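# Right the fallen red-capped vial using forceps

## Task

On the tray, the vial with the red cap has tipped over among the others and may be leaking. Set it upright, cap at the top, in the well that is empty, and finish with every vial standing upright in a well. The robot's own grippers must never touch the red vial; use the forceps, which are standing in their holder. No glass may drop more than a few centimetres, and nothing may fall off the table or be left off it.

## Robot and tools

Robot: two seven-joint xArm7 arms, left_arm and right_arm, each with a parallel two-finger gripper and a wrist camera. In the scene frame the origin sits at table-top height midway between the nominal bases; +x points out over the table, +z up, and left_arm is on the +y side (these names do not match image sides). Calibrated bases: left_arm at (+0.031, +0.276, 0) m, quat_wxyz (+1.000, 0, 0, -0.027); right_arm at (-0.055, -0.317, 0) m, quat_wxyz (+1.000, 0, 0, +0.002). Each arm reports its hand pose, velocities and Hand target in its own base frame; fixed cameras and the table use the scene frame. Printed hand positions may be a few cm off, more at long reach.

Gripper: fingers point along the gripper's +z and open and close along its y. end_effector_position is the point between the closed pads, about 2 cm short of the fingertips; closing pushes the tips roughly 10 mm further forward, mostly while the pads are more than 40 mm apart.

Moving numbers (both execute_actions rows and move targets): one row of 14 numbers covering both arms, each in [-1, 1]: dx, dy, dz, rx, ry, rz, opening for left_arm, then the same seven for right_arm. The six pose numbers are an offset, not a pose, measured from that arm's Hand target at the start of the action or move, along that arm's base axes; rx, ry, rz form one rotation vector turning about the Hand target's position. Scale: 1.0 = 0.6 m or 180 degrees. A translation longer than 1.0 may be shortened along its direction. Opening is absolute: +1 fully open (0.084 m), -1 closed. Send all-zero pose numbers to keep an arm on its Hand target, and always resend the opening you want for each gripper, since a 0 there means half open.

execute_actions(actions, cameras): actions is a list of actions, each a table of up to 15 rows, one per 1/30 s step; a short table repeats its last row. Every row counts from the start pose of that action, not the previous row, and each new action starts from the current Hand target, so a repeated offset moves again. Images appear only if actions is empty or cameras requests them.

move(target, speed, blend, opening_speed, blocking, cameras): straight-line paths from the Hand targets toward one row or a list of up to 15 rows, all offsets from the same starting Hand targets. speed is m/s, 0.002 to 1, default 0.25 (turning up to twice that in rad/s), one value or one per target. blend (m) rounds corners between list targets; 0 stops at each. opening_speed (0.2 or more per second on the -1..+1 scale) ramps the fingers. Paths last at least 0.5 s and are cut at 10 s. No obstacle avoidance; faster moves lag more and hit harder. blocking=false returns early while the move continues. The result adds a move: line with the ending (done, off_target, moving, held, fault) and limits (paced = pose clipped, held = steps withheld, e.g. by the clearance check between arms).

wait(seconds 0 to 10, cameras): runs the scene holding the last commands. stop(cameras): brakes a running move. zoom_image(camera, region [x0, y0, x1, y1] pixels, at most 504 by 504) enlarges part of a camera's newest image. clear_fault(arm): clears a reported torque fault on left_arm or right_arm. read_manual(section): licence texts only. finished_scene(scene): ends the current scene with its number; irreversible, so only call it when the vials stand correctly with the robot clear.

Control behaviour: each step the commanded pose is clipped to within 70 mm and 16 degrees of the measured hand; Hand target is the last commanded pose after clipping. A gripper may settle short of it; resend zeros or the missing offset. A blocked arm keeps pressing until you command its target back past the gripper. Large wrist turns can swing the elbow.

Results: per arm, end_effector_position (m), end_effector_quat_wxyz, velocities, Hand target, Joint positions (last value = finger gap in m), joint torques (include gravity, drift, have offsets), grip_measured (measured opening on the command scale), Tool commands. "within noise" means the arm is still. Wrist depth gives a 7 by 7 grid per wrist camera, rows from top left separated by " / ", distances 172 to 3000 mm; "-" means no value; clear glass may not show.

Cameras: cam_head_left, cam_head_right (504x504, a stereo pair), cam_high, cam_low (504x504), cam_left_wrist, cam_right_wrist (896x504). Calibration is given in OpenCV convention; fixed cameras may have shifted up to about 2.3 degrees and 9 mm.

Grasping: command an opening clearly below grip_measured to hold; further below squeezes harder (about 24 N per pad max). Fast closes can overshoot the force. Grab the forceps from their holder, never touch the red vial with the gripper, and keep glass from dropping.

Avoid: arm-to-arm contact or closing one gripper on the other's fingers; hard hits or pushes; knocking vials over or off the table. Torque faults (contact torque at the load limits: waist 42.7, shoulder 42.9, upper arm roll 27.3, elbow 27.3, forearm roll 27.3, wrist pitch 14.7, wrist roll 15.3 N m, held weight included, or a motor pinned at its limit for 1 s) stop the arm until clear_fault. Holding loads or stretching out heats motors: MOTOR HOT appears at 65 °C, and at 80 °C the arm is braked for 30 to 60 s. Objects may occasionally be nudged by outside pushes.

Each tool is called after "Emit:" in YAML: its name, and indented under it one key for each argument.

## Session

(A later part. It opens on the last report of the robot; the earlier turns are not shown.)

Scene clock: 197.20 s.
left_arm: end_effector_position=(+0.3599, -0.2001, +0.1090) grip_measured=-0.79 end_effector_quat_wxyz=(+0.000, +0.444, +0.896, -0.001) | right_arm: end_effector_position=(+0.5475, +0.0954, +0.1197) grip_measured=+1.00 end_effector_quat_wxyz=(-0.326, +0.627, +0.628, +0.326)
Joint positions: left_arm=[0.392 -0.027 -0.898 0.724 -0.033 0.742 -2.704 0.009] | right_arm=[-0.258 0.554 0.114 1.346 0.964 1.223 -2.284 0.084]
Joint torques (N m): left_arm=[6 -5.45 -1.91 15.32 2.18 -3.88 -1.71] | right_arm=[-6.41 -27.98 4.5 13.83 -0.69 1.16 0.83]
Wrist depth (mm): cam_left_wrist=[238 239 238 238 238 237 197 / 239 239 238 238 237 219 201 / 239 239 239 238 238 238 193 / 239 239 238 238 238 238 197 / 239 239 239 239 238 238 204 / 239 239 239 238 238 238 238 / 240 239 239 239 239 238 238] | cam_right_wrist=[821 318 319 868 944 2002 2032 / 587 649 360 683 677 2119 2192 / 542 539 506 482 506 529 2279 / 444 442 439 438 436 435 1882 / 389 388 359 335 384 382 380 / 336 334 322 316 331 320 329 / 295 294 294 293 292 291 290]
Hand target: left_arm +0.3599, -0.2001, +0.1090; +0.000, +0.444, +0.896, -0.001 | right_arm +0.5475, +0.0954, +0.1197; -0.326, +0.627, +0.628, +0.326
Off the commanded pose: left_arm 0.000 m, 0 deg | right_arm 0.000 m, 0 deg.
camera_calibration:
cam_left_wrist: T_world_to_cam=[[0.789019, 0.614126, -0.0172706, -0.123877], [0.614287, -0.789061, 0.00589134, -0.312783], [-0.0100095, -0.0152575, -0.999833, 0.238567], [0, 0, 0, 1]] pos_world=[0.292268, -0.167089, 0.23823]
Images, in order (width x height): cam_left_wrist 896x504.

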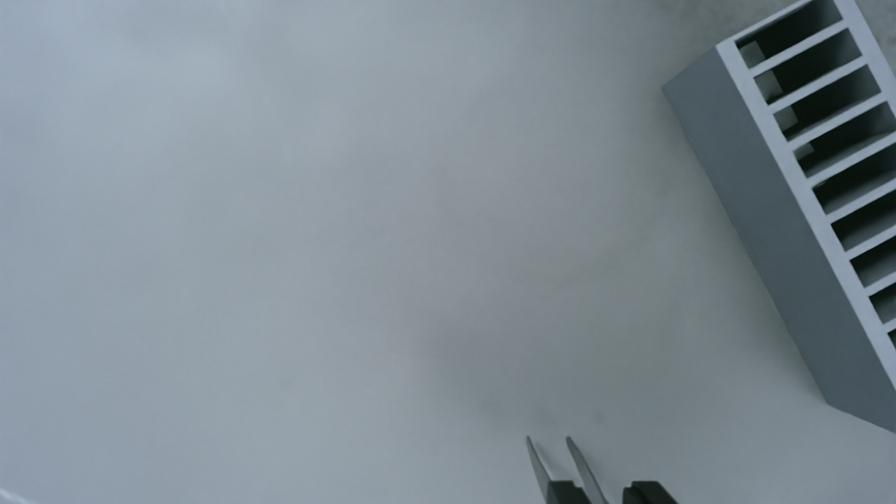

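Emit:
move:
  target:
    - [0,0,0.1333,0,0,0,-0.767,0,0,0,0,0,0,1]
    - [0.101,-0.155,0.1333,0,0,0,-0.767,0,0,0,0,0,0,1]
  speed: 0.15
  blend: 0.02
  cameras: ["cam_left_wrist","cam_right_wrist"]

Emit:
zoom_image:
  camera: "cam_left_wrist"
  region: [400, 280, 700, 504]

Emit:
zoom_image:
  camera: "cam_right_wrist"
  region: [300, 100, 600, 350]

Scene clock: 208.27 s.
left_arm: end_effector_position=(+0.4205, -0.2931, +0.1890) grip_measured=-0.79 end_effector_quat_wxyz=(+0.000, +0.444, +0.896, -0.001) | right_arm: end_effector_position=(+0.5475, +0.0954, +0.1197) grip_measured=+1.00 end_effector_quat_wxyz=(-0.326, +0.627, +0.628, +0.326)
Joint positions: left_arm=[0.259 0.28 -0.945 1.22 0.257 1.068 -3.015 0.009] | right_arm=[-0.258 0.554 0.114 1.346 0.964 1.223 -2.284 0.084]
Joint torques (N m): left_arm=[-6.73 -13.41 -3.47 24.47 2.32 0.53 -1.7] | right_arm=[-6.47 -28.03 4.44 13.74 -0.52 1.14 0.89]
Wrist depth (mm): cam_left_wrist=[318 318 317 317 316 315 275 / 319 318 317 317 317 315 316 / 319 318 318 318 318 316 316 / 319 318 317 317 317 317 316 / 319 318 317 304 291 317 316 / 319 319 318 318 293 317 316 / 319 319 318 317 303 316 317] | cam_right_wrist=[821 888 237 799 940 2008 2026 / 587 691 646 637 677 2112 2206 / 542 540 508 481 506 529 2279 / 445 442 440 438 436 435 1857 / 390 388 359 334 383 382 382 / 336 335 323 316 331 320 329 / 295 295 293 293 291 291 290]
Hand target: left_arm +0.4205, -0.2931, +0.1890; +0.000, +0.444, +0.896, -0.001 | right_arm +0.5475, +0.0954, +0.1197; -0.326, +0.627, +0.628, +0.326
Off the commanded pose: left_arm 0.000 m, 0 deg | right_arm 0.000 m, 0 deg.
move: done
camera_calibration:
cam_left_wrist: T_world_to_cam=[[0.789021, 0.614124, -0.0172531, -0.113266], [0.614287, -0.78906, 0.00603166, -0.423828], [-0.00990952, -0.0153574, -0.999833, 0.317581], [0, 0, 0, 1]] pos_world=[0.352868, -0.259989, 0.31813]
cam_right_wrist: T_world_to_cam=[[0.999485, 0.0261167, -0.0186614, -0.507732], [0.0000630275, -0.58297, -0.812493, 0.220813], [-0.0320987, 0.812073, -0.582672, 0.139004], [0, 0, 0, 1]] pos_world=[0.511918, 0.0291064, 0.250928]
Images, in order (width x height): cam_left_wrist 896x504, cam_right_wrist 896x504.

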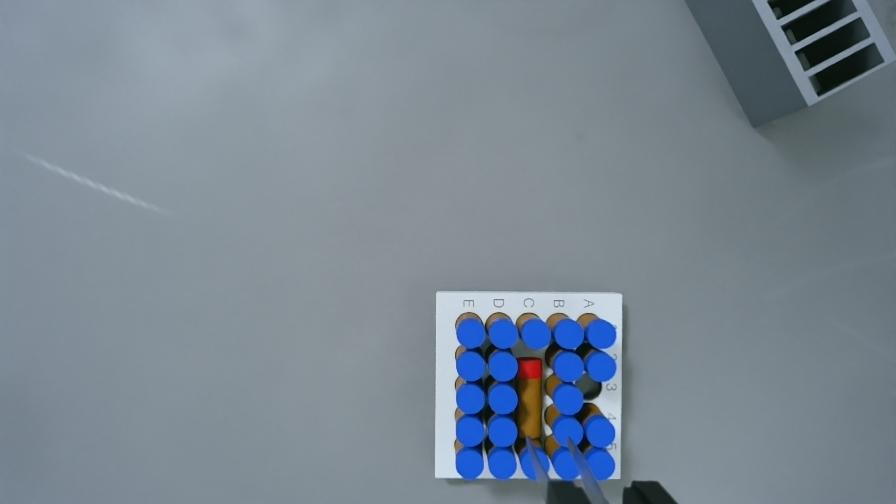

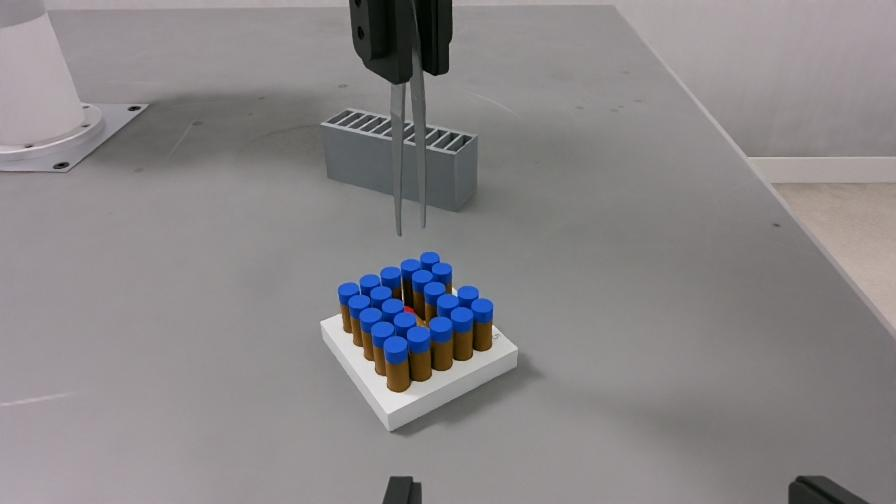

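Scaled by 1.680 from the camera's 896x504 image, which has a finer 1280x720 frame.

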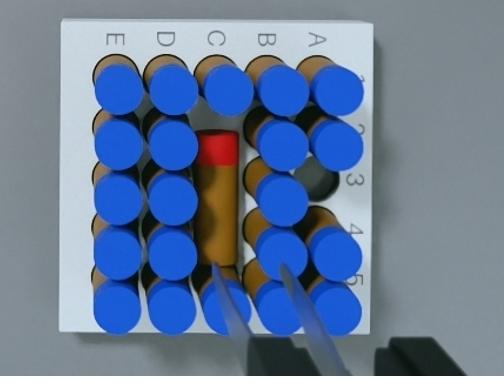

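Scaled by 1.680 from the camera's 896x504 image, which has a finer 1280x720 frame.

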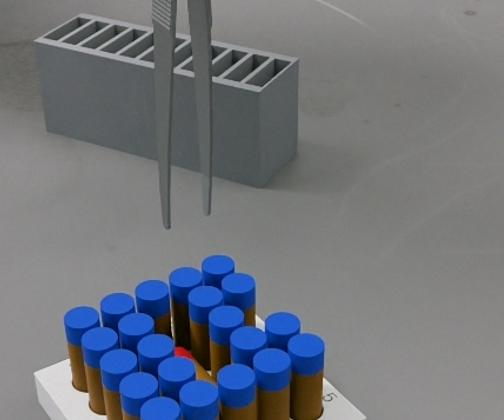

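Emit:
zoom_image:
  camera: "cam_left_wrist"
  region: [480, 345, 600, 465]

Scaled by 4.200 from the camera's 896x504 image, which has a finer 1280x720 frame.

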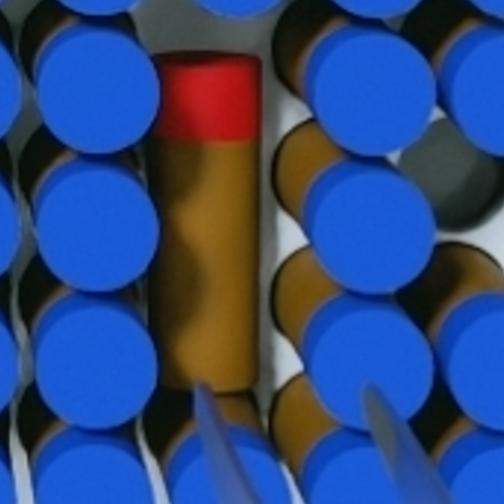

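Emit:
move:
  target: [0.00317,-0.00367,-0.06,0,0,0,-0.767,0,0,0,0,0,0,1]
  speed: 0.08
  cameras: ["cam_left_wrist","cam_right_wrist"]

Emit:
zoom_image:
  camera: "cam_left_wrist"
  region: [480, 374, 610, 504]

Emit:
zoom_image:
  camera: "cam_right_wrist"
  region: [320, 190, 520, 390]

Scene clock: 246.87 s.
left_arm: end_effector_position=(+0.4224, -0.2953, +0.1531) grip_measured=-0.79 end_effector_quat_wxyz=(+0.000, +0.444, +0.896, -0.001) | right_arm: end_effector_position=(+0.5475, +0.0954, +0.1197) grip_measured=+1.00 end_effector_quat_wxyz=(-0.326, +0.627, +0.628, +0.326)
Joint positions: left_arm=[0.224 0.348 -0.911 1.182 0.327 0.989 -3.063 0.009] | right_arm=[-0.258 0.554 0.114 1.346 0.964 1.223 -2.284 0.084]
Joint torques (N m): left_arm=[-6.53 -14.81 -4.82 16.05 2 -3.92 -1.78] | right_arm=[-6.37 -27.78 4.5 13.69 -0.46 1.15 0.8]
Wrist depth (mm): cam_left_wrist=[282 282 282 281 280 281 248 / 283 282 282 282 281 280 280 / 282 282 282 282 281 281 280 / 283 282 282 281 281 281 280 / 283 283 282 267 267 281 281 / 283 283 283 268 242 281 281 / 283 283 283 268 240 281 281] | cam_right_wrist=[822 818 216 248 945 2008 2038 / 587 696 - 600 679 2125 2199 / 542 540 510 479 505 528 2279 / 444 443 440 418 437 434 1867 / 390 388 360 334 383 382 381 / 336 334 323 317 331 320 329 / 295 294 294 292 292 291 290]
Hand target: left_arm +0.4224, -0.2953, +0.1530; +0.000, +0.444, +0.896, -0.001 | right_arm +0.5475, +0.0954, +0.1197; -0.326, +0.627, +0.628, +0.326
Off the commanded pose: left_arm 0.000 m, 0 deg | right_arm 0.000 m, 0 deg.
move: done
camera_calibration:
cam_left_wrist: T_world_to_cam=[[0.789106, 0.614016, -0.0171905, -0.114049], [0.614176, -0.789146, 0.0059531, -0.426554], [-0.00991055, -0.0152556, -0.999835, 0.281698], [0, 0, 0, 1]] pos_world=[0.354768, -0.262289, 0.28223]
cam_right_wrist: T_world_to_cam=[[0.999485, 0.0261167, -0.0186614, -0.507732], [0.0000630275, -0.58297, -0.812493, 0.220813], [-0.0320987, 0.812073, -0.582672, 0.139004], [0, 0, 0, 1]] pos_world=[0.511918, 0.0291064, 0.250928]
Images, in order (width x height): cam_left_wrist 896x504, cam_right_wrist 896x504.

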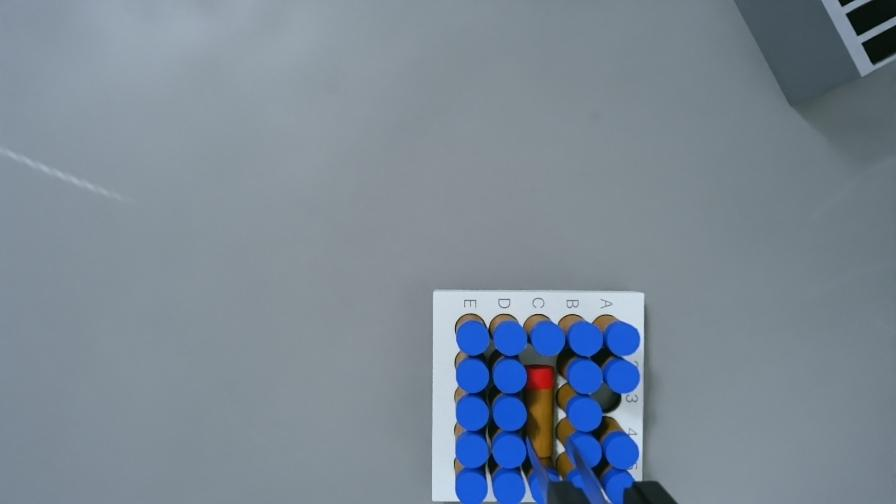

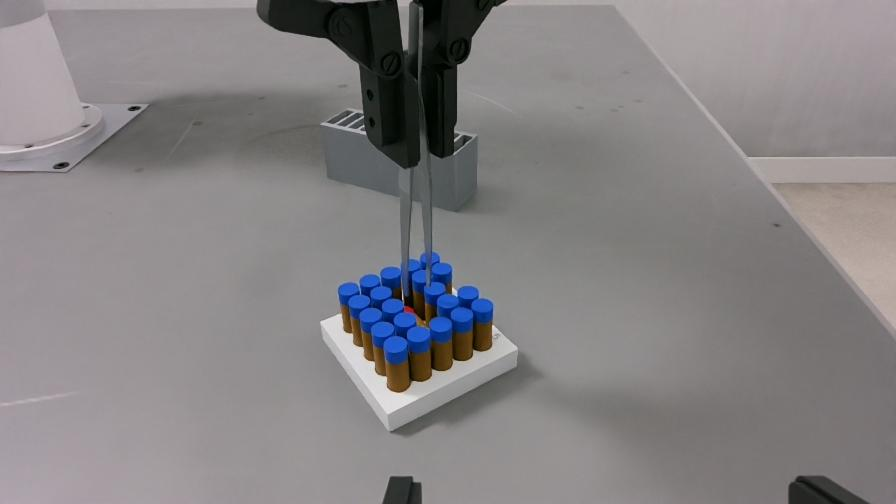

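Scaled by 3.877 from the camera's 896x504 image, which has a finer 1280x720 frame.

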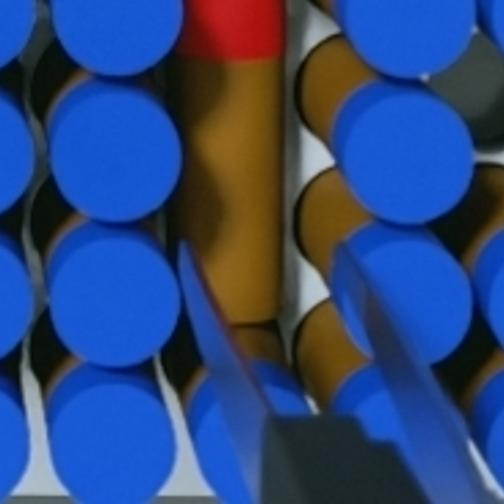

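Scaled by 2.520 from the camera's 896x504 image, which has a finer 1280x720 frame.

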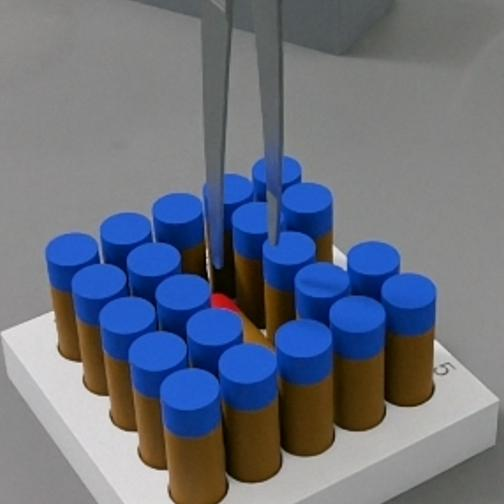

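Emit:
move:
  target: [0.0004,-0.0003,-0.053,0,0,0,-0.767,0,0,0,0,0,0,1]
  speed: 0.03
  cameras: ["cam_left_wrist","cam_right_wrist"]

Emit:
zoom_image:
  camera: "cam_left_wrist"
  region: [480, 374, 610, 504]

Emit:
zoom_image:
  camera: "cam_right_wrist"
  region: [340, 230, 480, 370]

Scene clock: 259.43 s.
left_arm: end_effector_position=(+0.4226, -0.2955, +0.1213) grip_measured=-0.79 end_effector_quat_wxyz=(+0.000, +0.444, +0.896, -0.001) | right_arm: end_effector_position=(+0.5475, +0.0954, +0.1197) grip_measured=+1.00 end_effector_quat_wxyz=(-0.326, +0.627, +0.628, +0.326)
Joint positions: left_arm=[0.194 0.404 -0.875 1.15 0.387 0.92 -3.103 0.009] | right_arm=[-0.258 0.554 0.114 1.346 0.964 1.223 -2.284 0.084]
Joint torques (N m): left_arm=[-6.72 -16.8 -5.27 15.11 2.15 -4.1 -1.68] | right_arm=[-6.26 -28.09 4.52 13.66 -0.48 1.17 0.83]
Wrist depth (mm): cam_left_wrist=[250 251 250 249 249 249 233 / 251 250 250 250 249 249 248 / 251 251 250 250 249 249 249 / 251 250 250 250 249 249 249 / 251 251 250 244 235 249 249 / 251 251 250 250 208 250 249 / 252 251 251 250 212 250 249] | cam_right_wrist=[815 - 201 222 861 2014 2044 / 588 648 228 270 683 2119 2178 / 543 540 510 287 506 528 2286 / 444 443 441 418 435 435 1877 / 391 388 358 329 384 382 381 / 336 335 323 317 331 321 329 / 295 294 294 293 292 291 290]
Hand target: left_arm +0.4226, -0.2955, +0.1212; +0.000, +0.444, +0.896, -0.001 | right_arm +0.5475, +0.0954, +0.1197; -0.326, +0.627, +0.628, +0.326
Off the commanded pose: left_arm 0.000 m, 0 deg | right_arm 0.000 m, 0 deg.
move: done
camera_calibration:
cam_left_wrist: T_world_to_cam=[[0.789058, 0.614078, -0.0171912, -0.114596], [0.614239, -0.789097, 0.00595291, -0.426655], [-0.00990996, -0.0152567, -0.999834, 0.249902], [0, 0, 0, 1]] pos_world=[0.354968, -0.262489, 0.25043]
cam_right_wrist: T_world_to_cam=[[0.999485, 0.0261167, -0.0186614, -0.507732], [0.0000630275, -0.58297, -0.812493, 0.220813], [-0.0320987, 0.812073, -0.582672, 0.139004], [0, 0, 0, 1]] pos_world=[0.511918, 0.0291064, 0.250928]
Images, in order (width x height): cam_left_wrist 896x504, cam_right_wrist 896x504.

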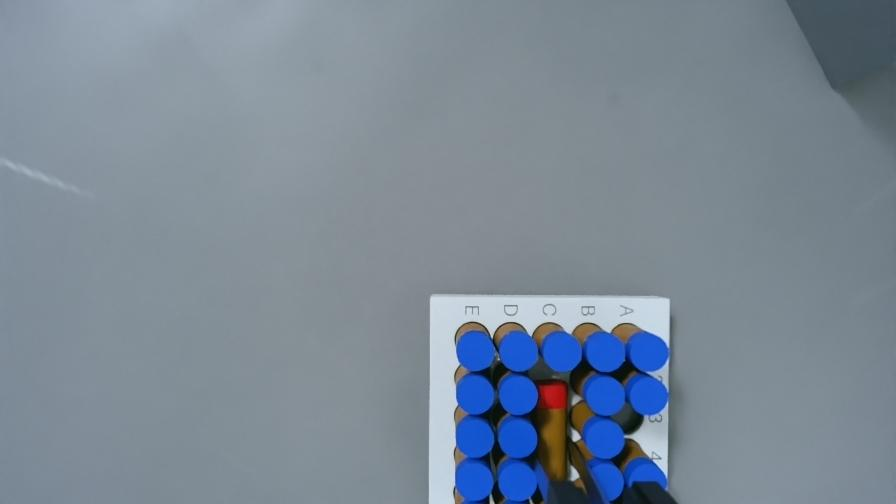

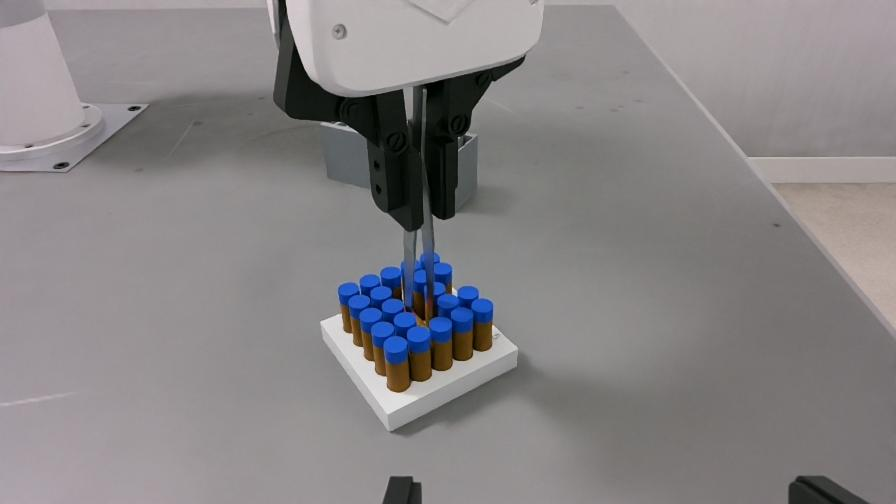

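Scaled by 3.877 from the camera's 896x504 image, which has a finer 1280x720 frame.

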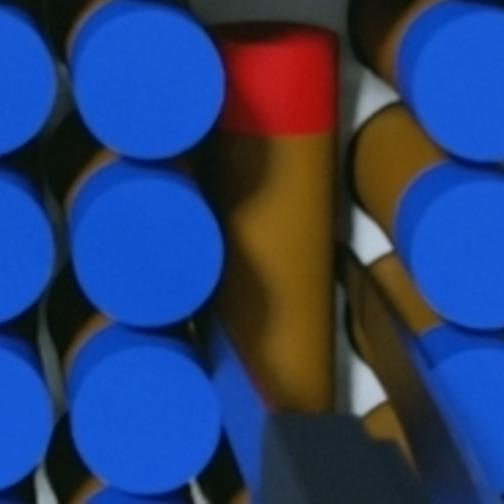

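Scaled by 3.600 from the camera's 896x504 image, which has a finer 1280x720 frame.

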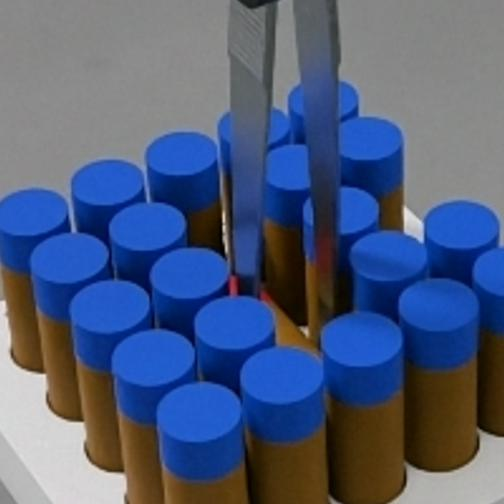

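Emit:
move:
  target: [0.0004,0.0003,-0.0025,0,0,0,-0.767,0,0,0,0,0,0,1]
  speed: 0.02

Emit:
move:
  target: [0,0,0,0,0,0,-0.92,0,0,0,0,0,0,1]
  opening_speed: 0.2
  cameras: ["cam_left_wrist","cam_right_wrist"]

Emit:
zoom_image:
  camera: "cam_left_wrist"
  region: [480, 374, 610, 504]

Emit:
zoom_image:
  camera: "cam_right_wrist"
  region: [340, 230, 480, 370]

Scene clock: 271.80 s.
left_arm: end_effector_position=(+0.4228, -0.2953, +0.1197) grip_measured=-0.79 end_effector_quat_wxyz=(+0.000, +0.444, +0.896, -0.001) | right_arm: end_effector_position=(+0.5475, +0.0954, +0.1197) grip_measured=+1.00 end_effector_quat_wxyz=(-0.326, +0.627, +0.628, +0.326)
Joint positions: left_arm=[0.192 0.407 -0.872 1.149 0.39 0.917 -3.105 0.009] | right_arm=[-0.258 0.554 0.114 1.346 0.964 1.223 -2.284 0.084]
Joint torques (N m): left_arm=[-6.53 -16.89 -5.18 15.03 2 -3.84 -1.71] | right_arm=[-6.4 -28.02 4.53 13.62 -0.56 1.07 0.89]
Wrist depth (mm): cam_left_wrist=[249 248 248 248 247 247 233 / 249 249 248 248 247 247 247 / 250 249 249 248 248 248 247 / 249 249 248 248 248 248 247 / 249 249 249 244 235 248 247 / 250 249 249 248 207 248 248 / 249 250 249 249 211 248 248] | cam_right_wrist=[816 - 202 222 863 2002 2044 / 587 648 224 269 678 2106 2206 / 542 538 511 284 505 526 2294 / 445 443 440 418 435 435 1888 / 389 388 359 327 384 382 382 / 336 335 323 316 332 320 329 / 295 294 294 293 291 291 290]
Hand target: left_arm +0.4229, -0.2953, +0.1197; +0.000, +0.444, +0.896, -0.001 | right_arm +0.5475, +0.0954, +0.1197; -0.326, +0.627, +0.628, +0.326
Off the commanded pose: left_arm 0.000 m, 0 deg | right_arm 0.000 m, 0 deg.
move: done

Scene clock: 272.77 s.
left_arm: end_effector_position=(+0.4229, -0.2953, +0.1197) grip_measured=-0.86 end_effector_quat_wxyz=(+0.000, +0.444, +0.896, -0.001) | right_arm: end_effector_position=(+0.5475, +0.0954, +0.1197) grip_measured=+1.00 end_effector_quat_wxyz=(-0.326, +0.627, +0.628, +0.326)
Joint positions: left_arm=[0.192 0.407 -0.872 1.149 0.39 0.917 -3.105 0.006] | right_arm=[-0.258 0.554 0.114 1.346 0.964 1.223 -2.284 0.084]
Joint torques (N m): left_arm=[-6.67 -16.49 -5.22 14.91 2.23 -3.84 -1.73] | right_arm=[-6.26 -27.89 4.48 13.73 -0.57 1.11 0.81]
Wrist depth (mm): cam_left_wrist=[249 249 248 248 247 247 233 / 249 249 248 248 248 248 247 / 249 249 248 248 248 247 247 / 249 249 249 248 248 247 247 / 250 249 249 244 234 248 247 / 250 250 249 249 206 248 248 / 250 249 249 248 207 248 248] | cam_right_wrist=[818 - 202 222 865 1985 2020 / 588 649 224 267 679 2125 2192 / 542 540 511 468 505 528 2271 / 444 443 440 438 436 435 1877 / 389 389 359 328 384 383 381 / 336 335 323 316 331 320 329 / 295 294 293 292 291 291 289]
Hand target: left_arm +0.4229, -0.2953, +0.1197; +0.000, +0.444, +0.896, -0.001 | right_arm +0.5475, +0.0954, +0.1197; -0.326, +0.627, +0.628, +0.326
Off the commanded pose: left_arm 0.000 m, 0 deg | right_arm 0.000 m, 0 deg.
move: done
camera_calibration:
cam_left_wrist: T_world_to_cam=[[0.789019, 0.614126, -0.0172706, -0.114937], [0.614287, -0.789061, 0.00589134, -0.426664], [-0.0100095, -0.0152575, -0.999833, 0.248343], [0, 0, 0, 1]] pos_world=[0.355268, -0.262289, 0.24883]
cam_right_wrist: T_world_to_cam=[[0.999485, 0.0261167, -0.0186614, -0.507732], [0.0000630275, -0.58297, -0.812493, 0.220813], [-0.0320987, 0.812073, -0.582672, 0.139004], [0, 0, 0, 1]] pos_world=[0.511918, 0.0291064, 0.250928]
Images, in order (width x height): cam_left_wrist 896x504, cam_right_wrist 896x504.

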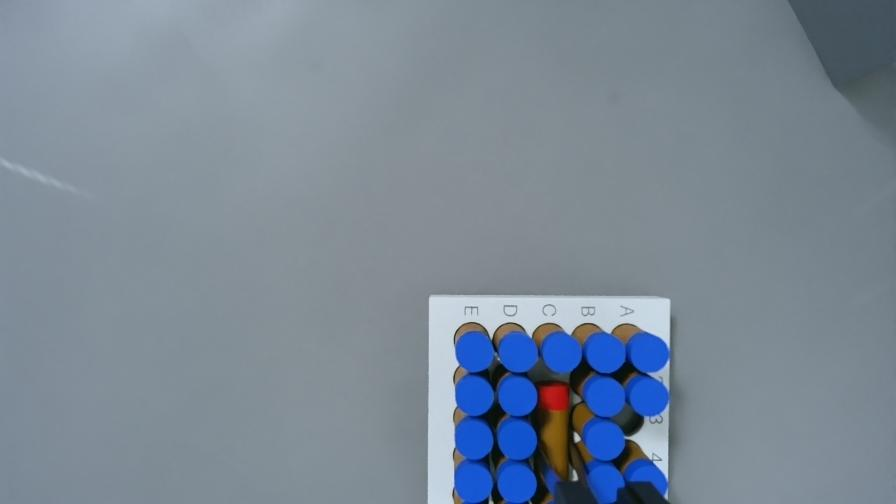

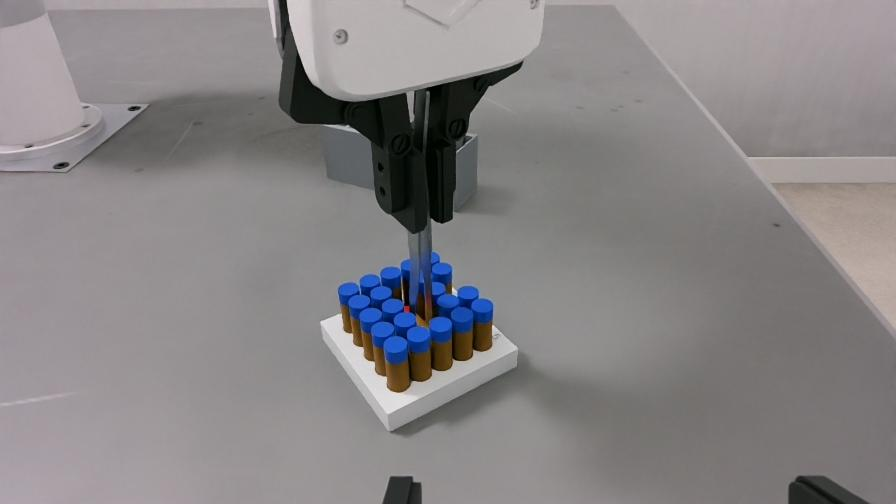

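Scaled by 3.877 from the camera's 896x504 image, which has a finer 1280x720 frame.

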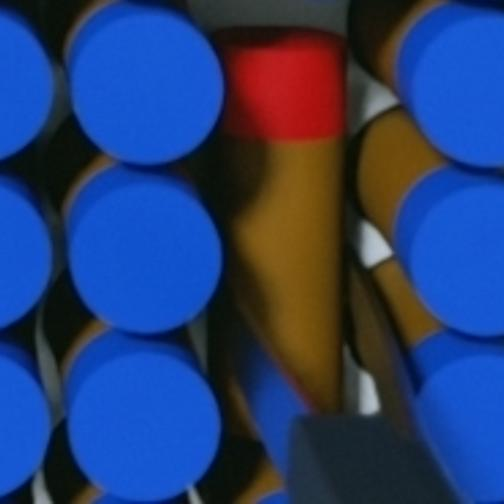

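Scaled by 3.600 from the camera's 896x504 image, which has a finer 1280x720 frame.

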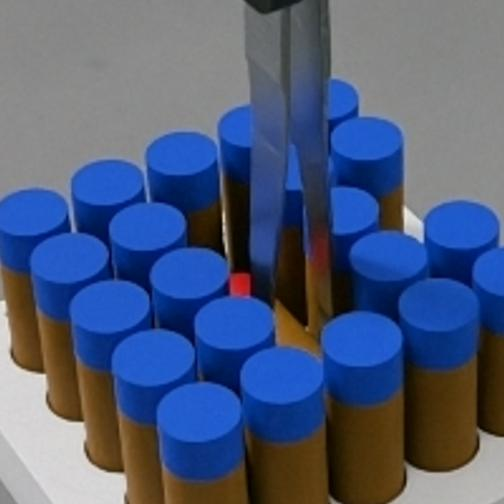

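Emit:
move:
  target: [0,0,0,0,0,0,-1,0,0,0,0,0,0,1]
  opening_speed: 0.2

Emit:
move:
  target: [0,0,0.008,0,0,0,-1,0,0,0,0,0,0,1]
  speed: 0.02
  cameras: ["cam_left_wrist","cam_right_wrist"]

Emit:
zoom_image:
  camera: "cam_left_wrist"
  region: [480, 374, 610, 504]

Emit:
zoom_image:
  camera: "cam_right_wrist"
  region: [340, 230, 480, 370]

Scene clock: 279.03 s.
left_arm: end_effector_position=(+0.4229, -0.2953, +0.1197) grip_measured=-0.86 end_effector_quat_wxyz=(+0.000, +0.444, +0.896, -0.001) | right_arm: end_effector_position=(+0.5475, +0.0954, +0.1197) grip_measured=+1.00 end_effector_quat_wxyz=(-0.326, +0.627, +0.628, +0.326)
Joint positions: left_arm=[0.192 0.407 -0.872 1.149 0.39 0.917 -3.105 0.006] | right_arm=[-0.258 0.554 0.114 1.346 0.964 1.223 -2.284 0.084]
Joint torques (N m): left_arm=[-6.95 -16.66 -5.26 15.03 2.09 -3.87 -1.78] | right_arm=[-6.26 -27.85 4.49 13.58 -0.42 1.1 0.85]
Wrist depth (mm): cam_left_wrist=[249 249 248 248 247 247 233 / 249 249 248 248 248 248 247 / 249 248 248 248 248 248 247 / 249 249 249 249 248 247 247 / 249 249 248 244 234 247 248 / 249 249 249 248 207 248 247 / 249 250 249 249 207 248 247] | cam_right_wrist=[815 - 202 222 868 1996 2038 / 588 649 224 267 680 2132 2185 / 543 540 511 468 504 528 2279 / 444 442 440 438 437 435 1857 / 389 388 359 329 384 383 381 / 336 336 323 316 331 320 329 / 295 294 294 292 292 291 290]
Hand target: left_arm +0.4229, -0.2953, +0.1197; +0.000, +0.444, +0.896, -0.001 | right_arm +0.5475, +0.0954, +0.1197; -0.326, +0.627, +0.628, +0.326
Off the commanded pose: left_arm 0.000 m, 0 deg | right_arm 0.000 m, 0 deg.
move: done

Scene clock: 279.80 s.
left_arm: end_effector_position=(+0.4228, -0.2953, +0.1244) grip_measured=-0.86 end_effector_quat_wxyz=(+0.000, +0.444, +0.896, -0.001) | right_arm: end_effector_position=(+0.5475, +0.0954, +0.1197) grip_measured=+1.00 end_effector_quat_wxyz=(-0.326, +0.627, +0.628, +0.326)
Joint positions: left_arm=[0.197 0.399 -0.878 1.153 0.381 0.927 -3.099 0.006] | right_arm=[-0.258 0.554 0.114 1.346 0.964 1.223 -2.284 0.084]
Joint torques (N m): left_arm=[6.63 -32.21 -9.27 23.2 -2.35 0.58 1.38] | right_arm=[-6.23 -27.88 4.48 13.46 -0.44 1.05 0.82]
Wrist depth (mm): cam_left_wrist=[253 253 253 252 252 252 232 / 253 253 253 253 252 252 251 / 254 253 252 253 252 252 252 / 254 253 253 253 253 252 252 / 254 254 253 245 239 252 252 / 254 253 253 253 211 252 252 / 254 254 254 253 211 252 252] | cam_right_wrist=[813 - 200 222 864 2020 2026 / 588 647 230 480 683 2119 2213 / 545 540 510 475 507 528 2264 / 444 442 440 438 436 434 1877 / 391 388 360 328 383 383 381 / 337 334 323 316 331 320 329 / 295 294 294 293 291 291 290]
Hand target: left_arm +0.4229, -0.2953, +0.1245; +0.000, +0.444, +0.896, -0.001 | right_arm +0.5475, +0.0954, +0.1197; -0.326, +0.627, +0.628, +0.326
Off the commanded pose: left_arm 0.000 m, 0 deg | right_arm 0.000 m, 0 deg.
move: done
camera_calibration:
cam_left_wrist: T_world_to_cam=[[0.789019, 0.614126, -0.0172706, -0.114856], [0.614287, -0.789061, 0.00589134, -0.426692], [-0.0100095, -0.0152575, -0.999833, 0.253042], [0, 0, 0, 1]] pos_world=[0.355268, -0.262289, 0.25353]
cam_right_wrist: T_world_to_cam=[[0.999485, 0.0261167, -0.0186614, -0.507732], [0.0000630275, -0.58297, -0.812493, 0.220813], [-0.0320987, 0.812073, -0.582672, 0.139004], [0, 0, 0, 1]] pos_world=[0.511918, 0.0291064, 0.250928]
Images, in order (width x height): cam_left_wrist 896x504, cam_right_wrist 896x504.

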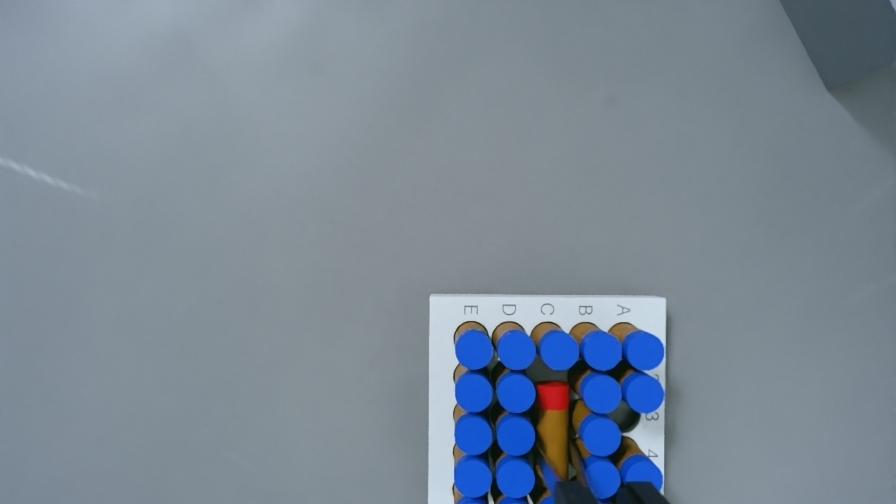

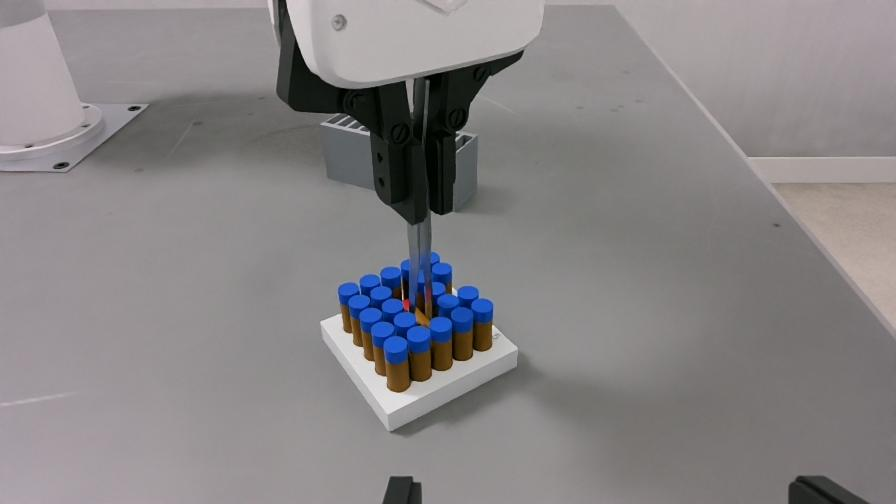

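Scaled by 3.877 from the camera's 896x504 image, which has a finer 1280x720 frame.

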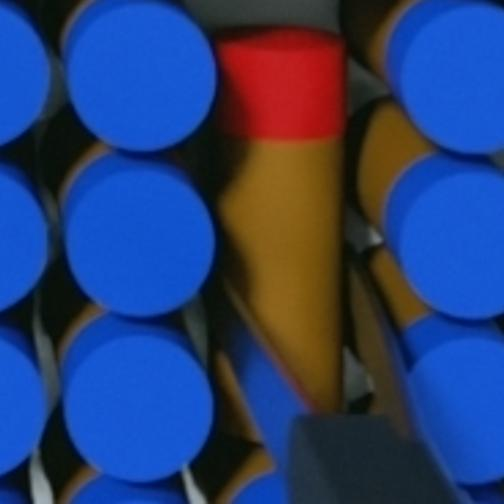

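Scaled by 3.600 from the camera's 896x504 image, which has a finer 1280x720 frame.

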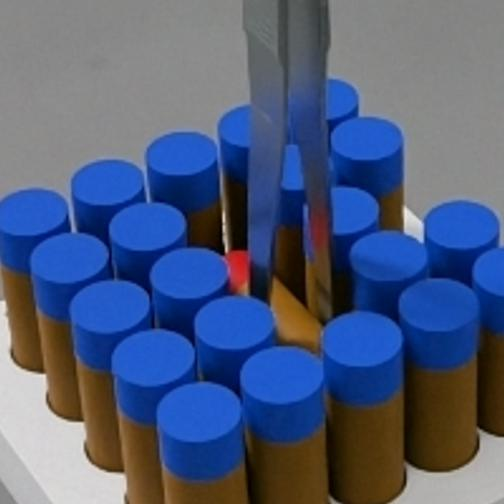

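Emit:
move:
  target:
    - [0,0,0.05,0,0,0,-1,0,0,0,0,0,0,1]
    - [0,0,0.1317,0,0,0,-1,0,0,0,0,0,0,1]
  speed: [0.04,0.1]
  blend: 0.02
  cameras: ["cam_left_wrist","cam_right_wrist"]

Emit:
zoom_image:
  camera: "cam_left_wrist"
  region: [430, 304, 630, 504]

Emit:
zoom_image:
  camera: "cam_right_wrist"
  region: [300, 100, 600, 350]

Scene clock: 287.10 s.
left_arm: end_effector_position=(+0.4228, -0.2953, +0.2034) grip_measured=-0.86 end_effector_quat_wxyz=(+0.000, +0.444, +0.896, -0.001) | right_arm: end_effector_position=(+0.5475, +0.0954, +0.1197) grip_measured=+1.00 end_effector_quat_wxyz=(-0.326, +0.627, +0.628, +0.326)
Joint positions: left_arm=[0.256 0.275 -0.949 1.258 0.248 1.108 -3.01 0.006] | right_arm=[-0.258 0.554 0.114 1.346 0.964 1.223 -2.284 0.084]
Joint torques (N m): left_arm=[6.36 -29.04 -7.3 24.85 -2.24 0.41 1.32] | right_arm=[-6.27 -28.07 4.45 13.53 -0.45 1.08 0.83]
Wrist depth (mm): cam_left_wrist=[333 332 332 332 330 318 293 / 332 332 331 331 331 331 330 / 333 333 332 331 331 330 330 / 333 333 333 332 331 331 330 / 334 332 332 332 318 331 331 / 334 333 332 331 317 332 331 / 334 334 333 332 331 332 330] | cam_right_wrist=[817 892 807 799 945 2014 2056 / 590 694 689 643 677 2132 2199 / 543 539 510 481 505 526 2279 / 445 443 440 438 436 435 1872 / 390 388 359 335 384 382 381 / 336 335 323 316 331 320 329 / 295 295 293 292 292 291 290]
Hand target: left_arm +0.4229, -0.2953, +0.2035; +0.000, +0.444, +0.896, -0.001 | right_arm +0.5475, +0.0954, +0.1197; -0.326, +0.627, +0.628, +0.326
Off the commanded pose: left_arm 0.000 m, 0 deg | right_arm 0.000 m, 0 deg.
move: done; blend cut to 0.015 m at target 1
camera_calibration:
cam_left_wrist: T_world_to_cam=[[0.789056, 0.614078, -0.0172701, -0.113516], [0.614239, -0.789098, 0.00589149, -0.427151], [-0.01001, -0.0152567, -0.999834, 0.332129], [0, 0, 0, 1]] pos_world=[0.355268, -0.262289, 0.33263]
cam_right_wrist: T_world_to_cam=[[0.999485, 0.0261167, -0.0186614, -0.507732], [0.0000630275, -0.58297, -0.812493, 0.220813], [-0.0320987, 0.812073, -0.582672, 0.139004], [0, 0, 0, 1]] pos_world=[0.511918, 0.0291064, 0.250928]
Images, in order (width x height): cam_left_wrist 896x504, cam_right_wrist 896x504.

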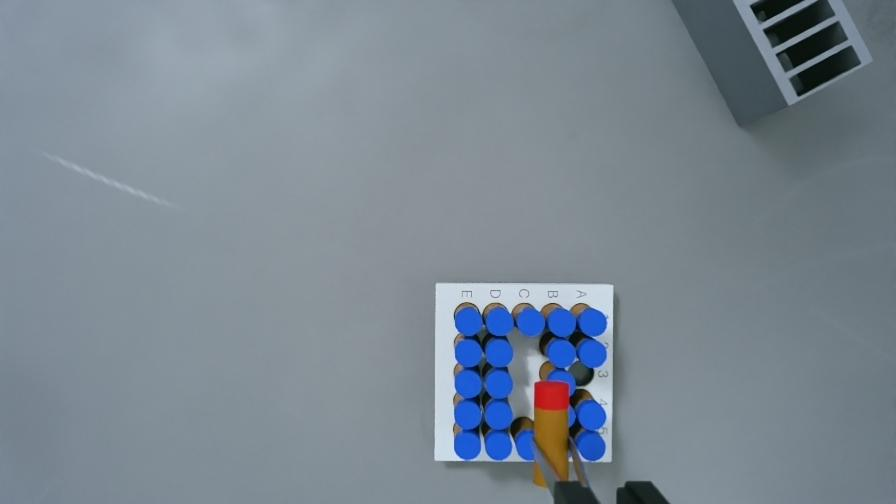

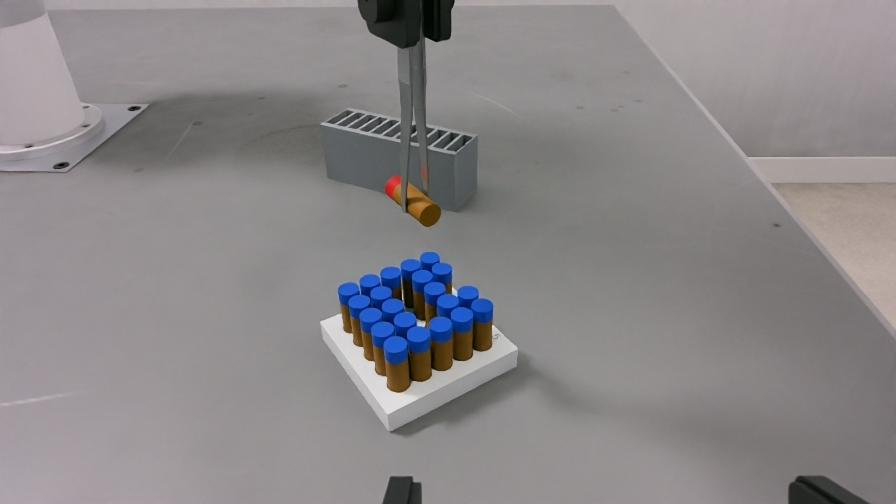

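Scaled by 2.520 from the camera's 896x504 image, which has a finer 1280x720 frame.

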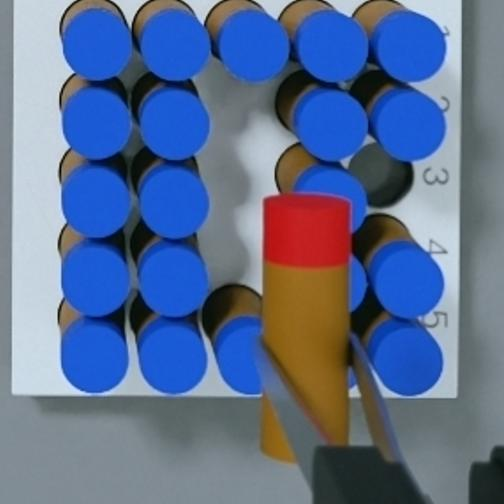

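Scaled by 1.680 from the camera's 896x504 image, which has a finer 1280x720 frame.

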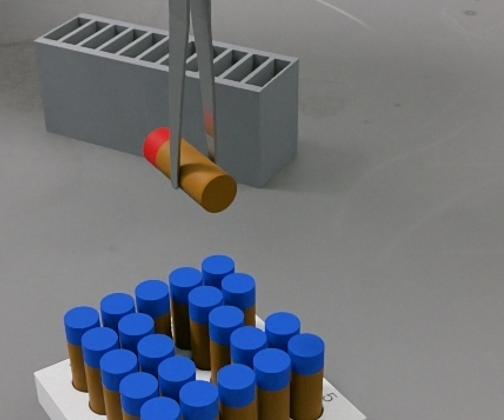

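Emit:
move:
  target: [-0.0902,0.3005,-0.0225,0,0,-0.3383,-1,0,0,0,0,0,0,1]
  speed: 0.2
  cameras: ["cam_left_wrist","cam_right_wrist"]

Emit:
zoom_image:
  camera: "cam_left_wrist"
  region: [450, 304, 650, 504]

Emit:
zoom_image:
  camera: "cam_right_wrist"
  region: [300, 50, 500, 250]

Scene clock: 318.53 s.
left_arm: end_effector_position=(+0.3687, -0.1150, +0.1900) grip_measured=-0.86 end_effector_quat_wxyz=(-0.001, +0.837, +0.548, +0.000) | right_arm: end_effector_position=(+0.5475, +0.0954, +0.1197) grip_measured=+1.00 end_effector_quat_wxyz=(-0.326, +0.627, +0.628, +0.326)
Joint positions: left_arm=[0.45 -0.319 -0.71 0.758 -0.242 1.018 -1.264 0.006] | right_arm=[-0.258 0.554 0.114 1.346 0.964 1.223 -2.284 0.084]
Joint torques (N m): left_arm=[-6.81 -18.66 5.94 16.52 -2.13 -4.07 1.34] | right_arm=[-6.24 -27.92 4.49 13.47 -0.32 1.05 0.84]
Wrist depth (mm): cam_left_wrist=[318 318 317 318 317 317 317 / 319 318 318 317 318 317 317 / 319 319 319 319 318 318 318 / 320 319 319 319 319 318 318 / 320 319 320 - 269 319 319 / 320 320 320 319 319 319 319 / 321 321 320 320 320 319 320] | cam_right_wrist=[817 890 879 875 945 2008 2026 / 588 693 647 683 679 2119 2185 / 541 538 509 481 506 528 2271 / 444 443 439 438 436 435 1888 / 390 389 360 335 383 382 381 / 335 335 323 316 331 320 330 / 295 294 293 293 292 291 290]
Hand target: left_arm +0.3687, -0.1150, +0.1900; -0.001, +0.837, +0.548, +0.000 | right_arm +0.5475, +0.0954, +0.1197; -0.326, +0.627, +0.628, +0.326
Off the commanded pose: left_arm 0.000 m, 0 deg | right_arm 0.000 m, 0 deg.
move: done
camera_calibration:
cam_left_wrist: T_world_to_cam=[[0.920373, -0.390663, -0.0172167, -0.345812], [-0.39062, -0.920533, 0.00590771, 0.103816], [-0.0181565, 0.00128791, -0.999834, 0.325851], [0, 0, 0, 1]] pos_world=[0.364745, -0.0399495, 0.31923]
cam_right_wrist: T_world_to_cam=[[0.999485, 0.0261167, -0.0186614, -0.507732], [0.0000630275, -0.58297, -0.812493, 0.220813], [-0.0320987, 0.812073, -0.582672, 0.139004], [0, 0, 0, 1]] pos_world=[0.511918, 0.0291064, 0.250928]
Images, in order (width x height): cam_left_wrist 896x504, cam_right_wrist 896x504.

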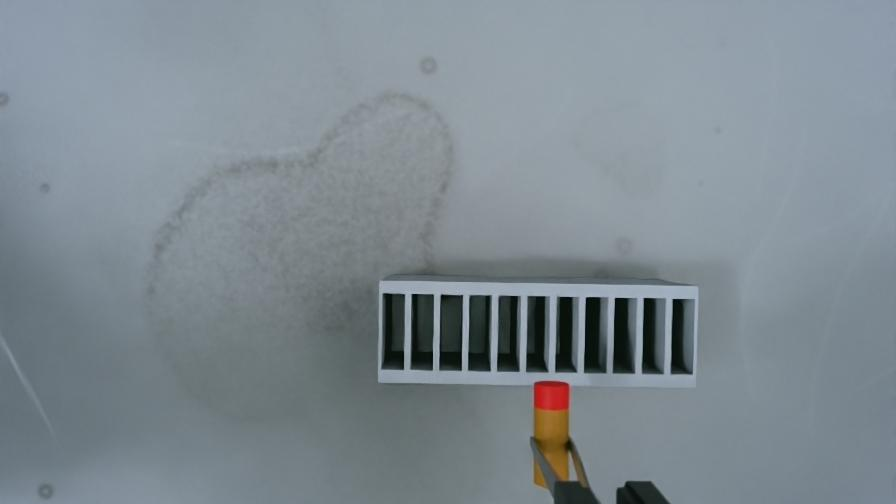

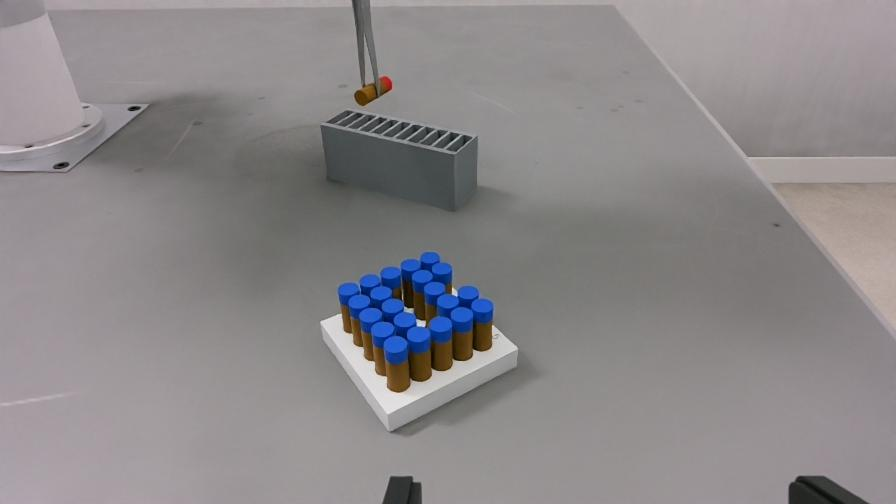

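Scaled by 2.520 from the camera's 896x504 image, which has a finer 1280x720 frame.

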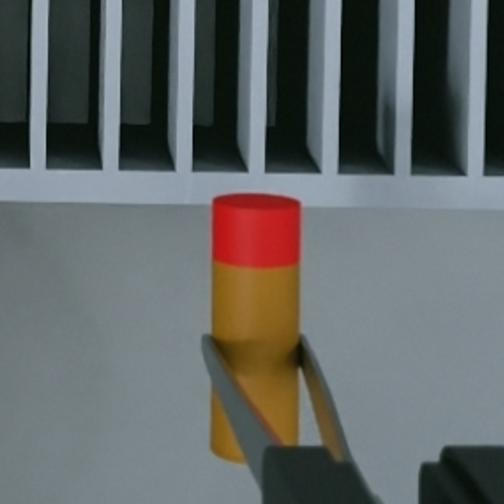

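Scaled by 2.520 from the camera's 896x504 image, which has a finer 1280x720 frame.

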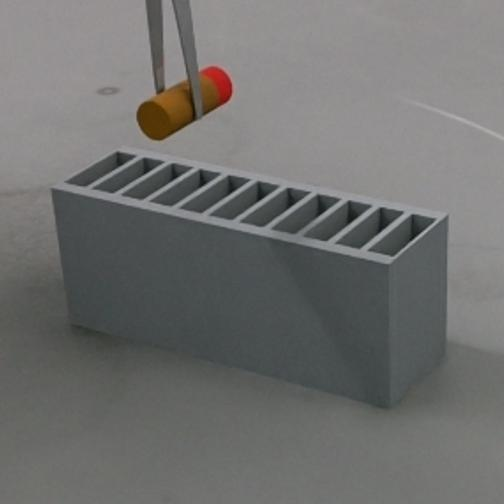

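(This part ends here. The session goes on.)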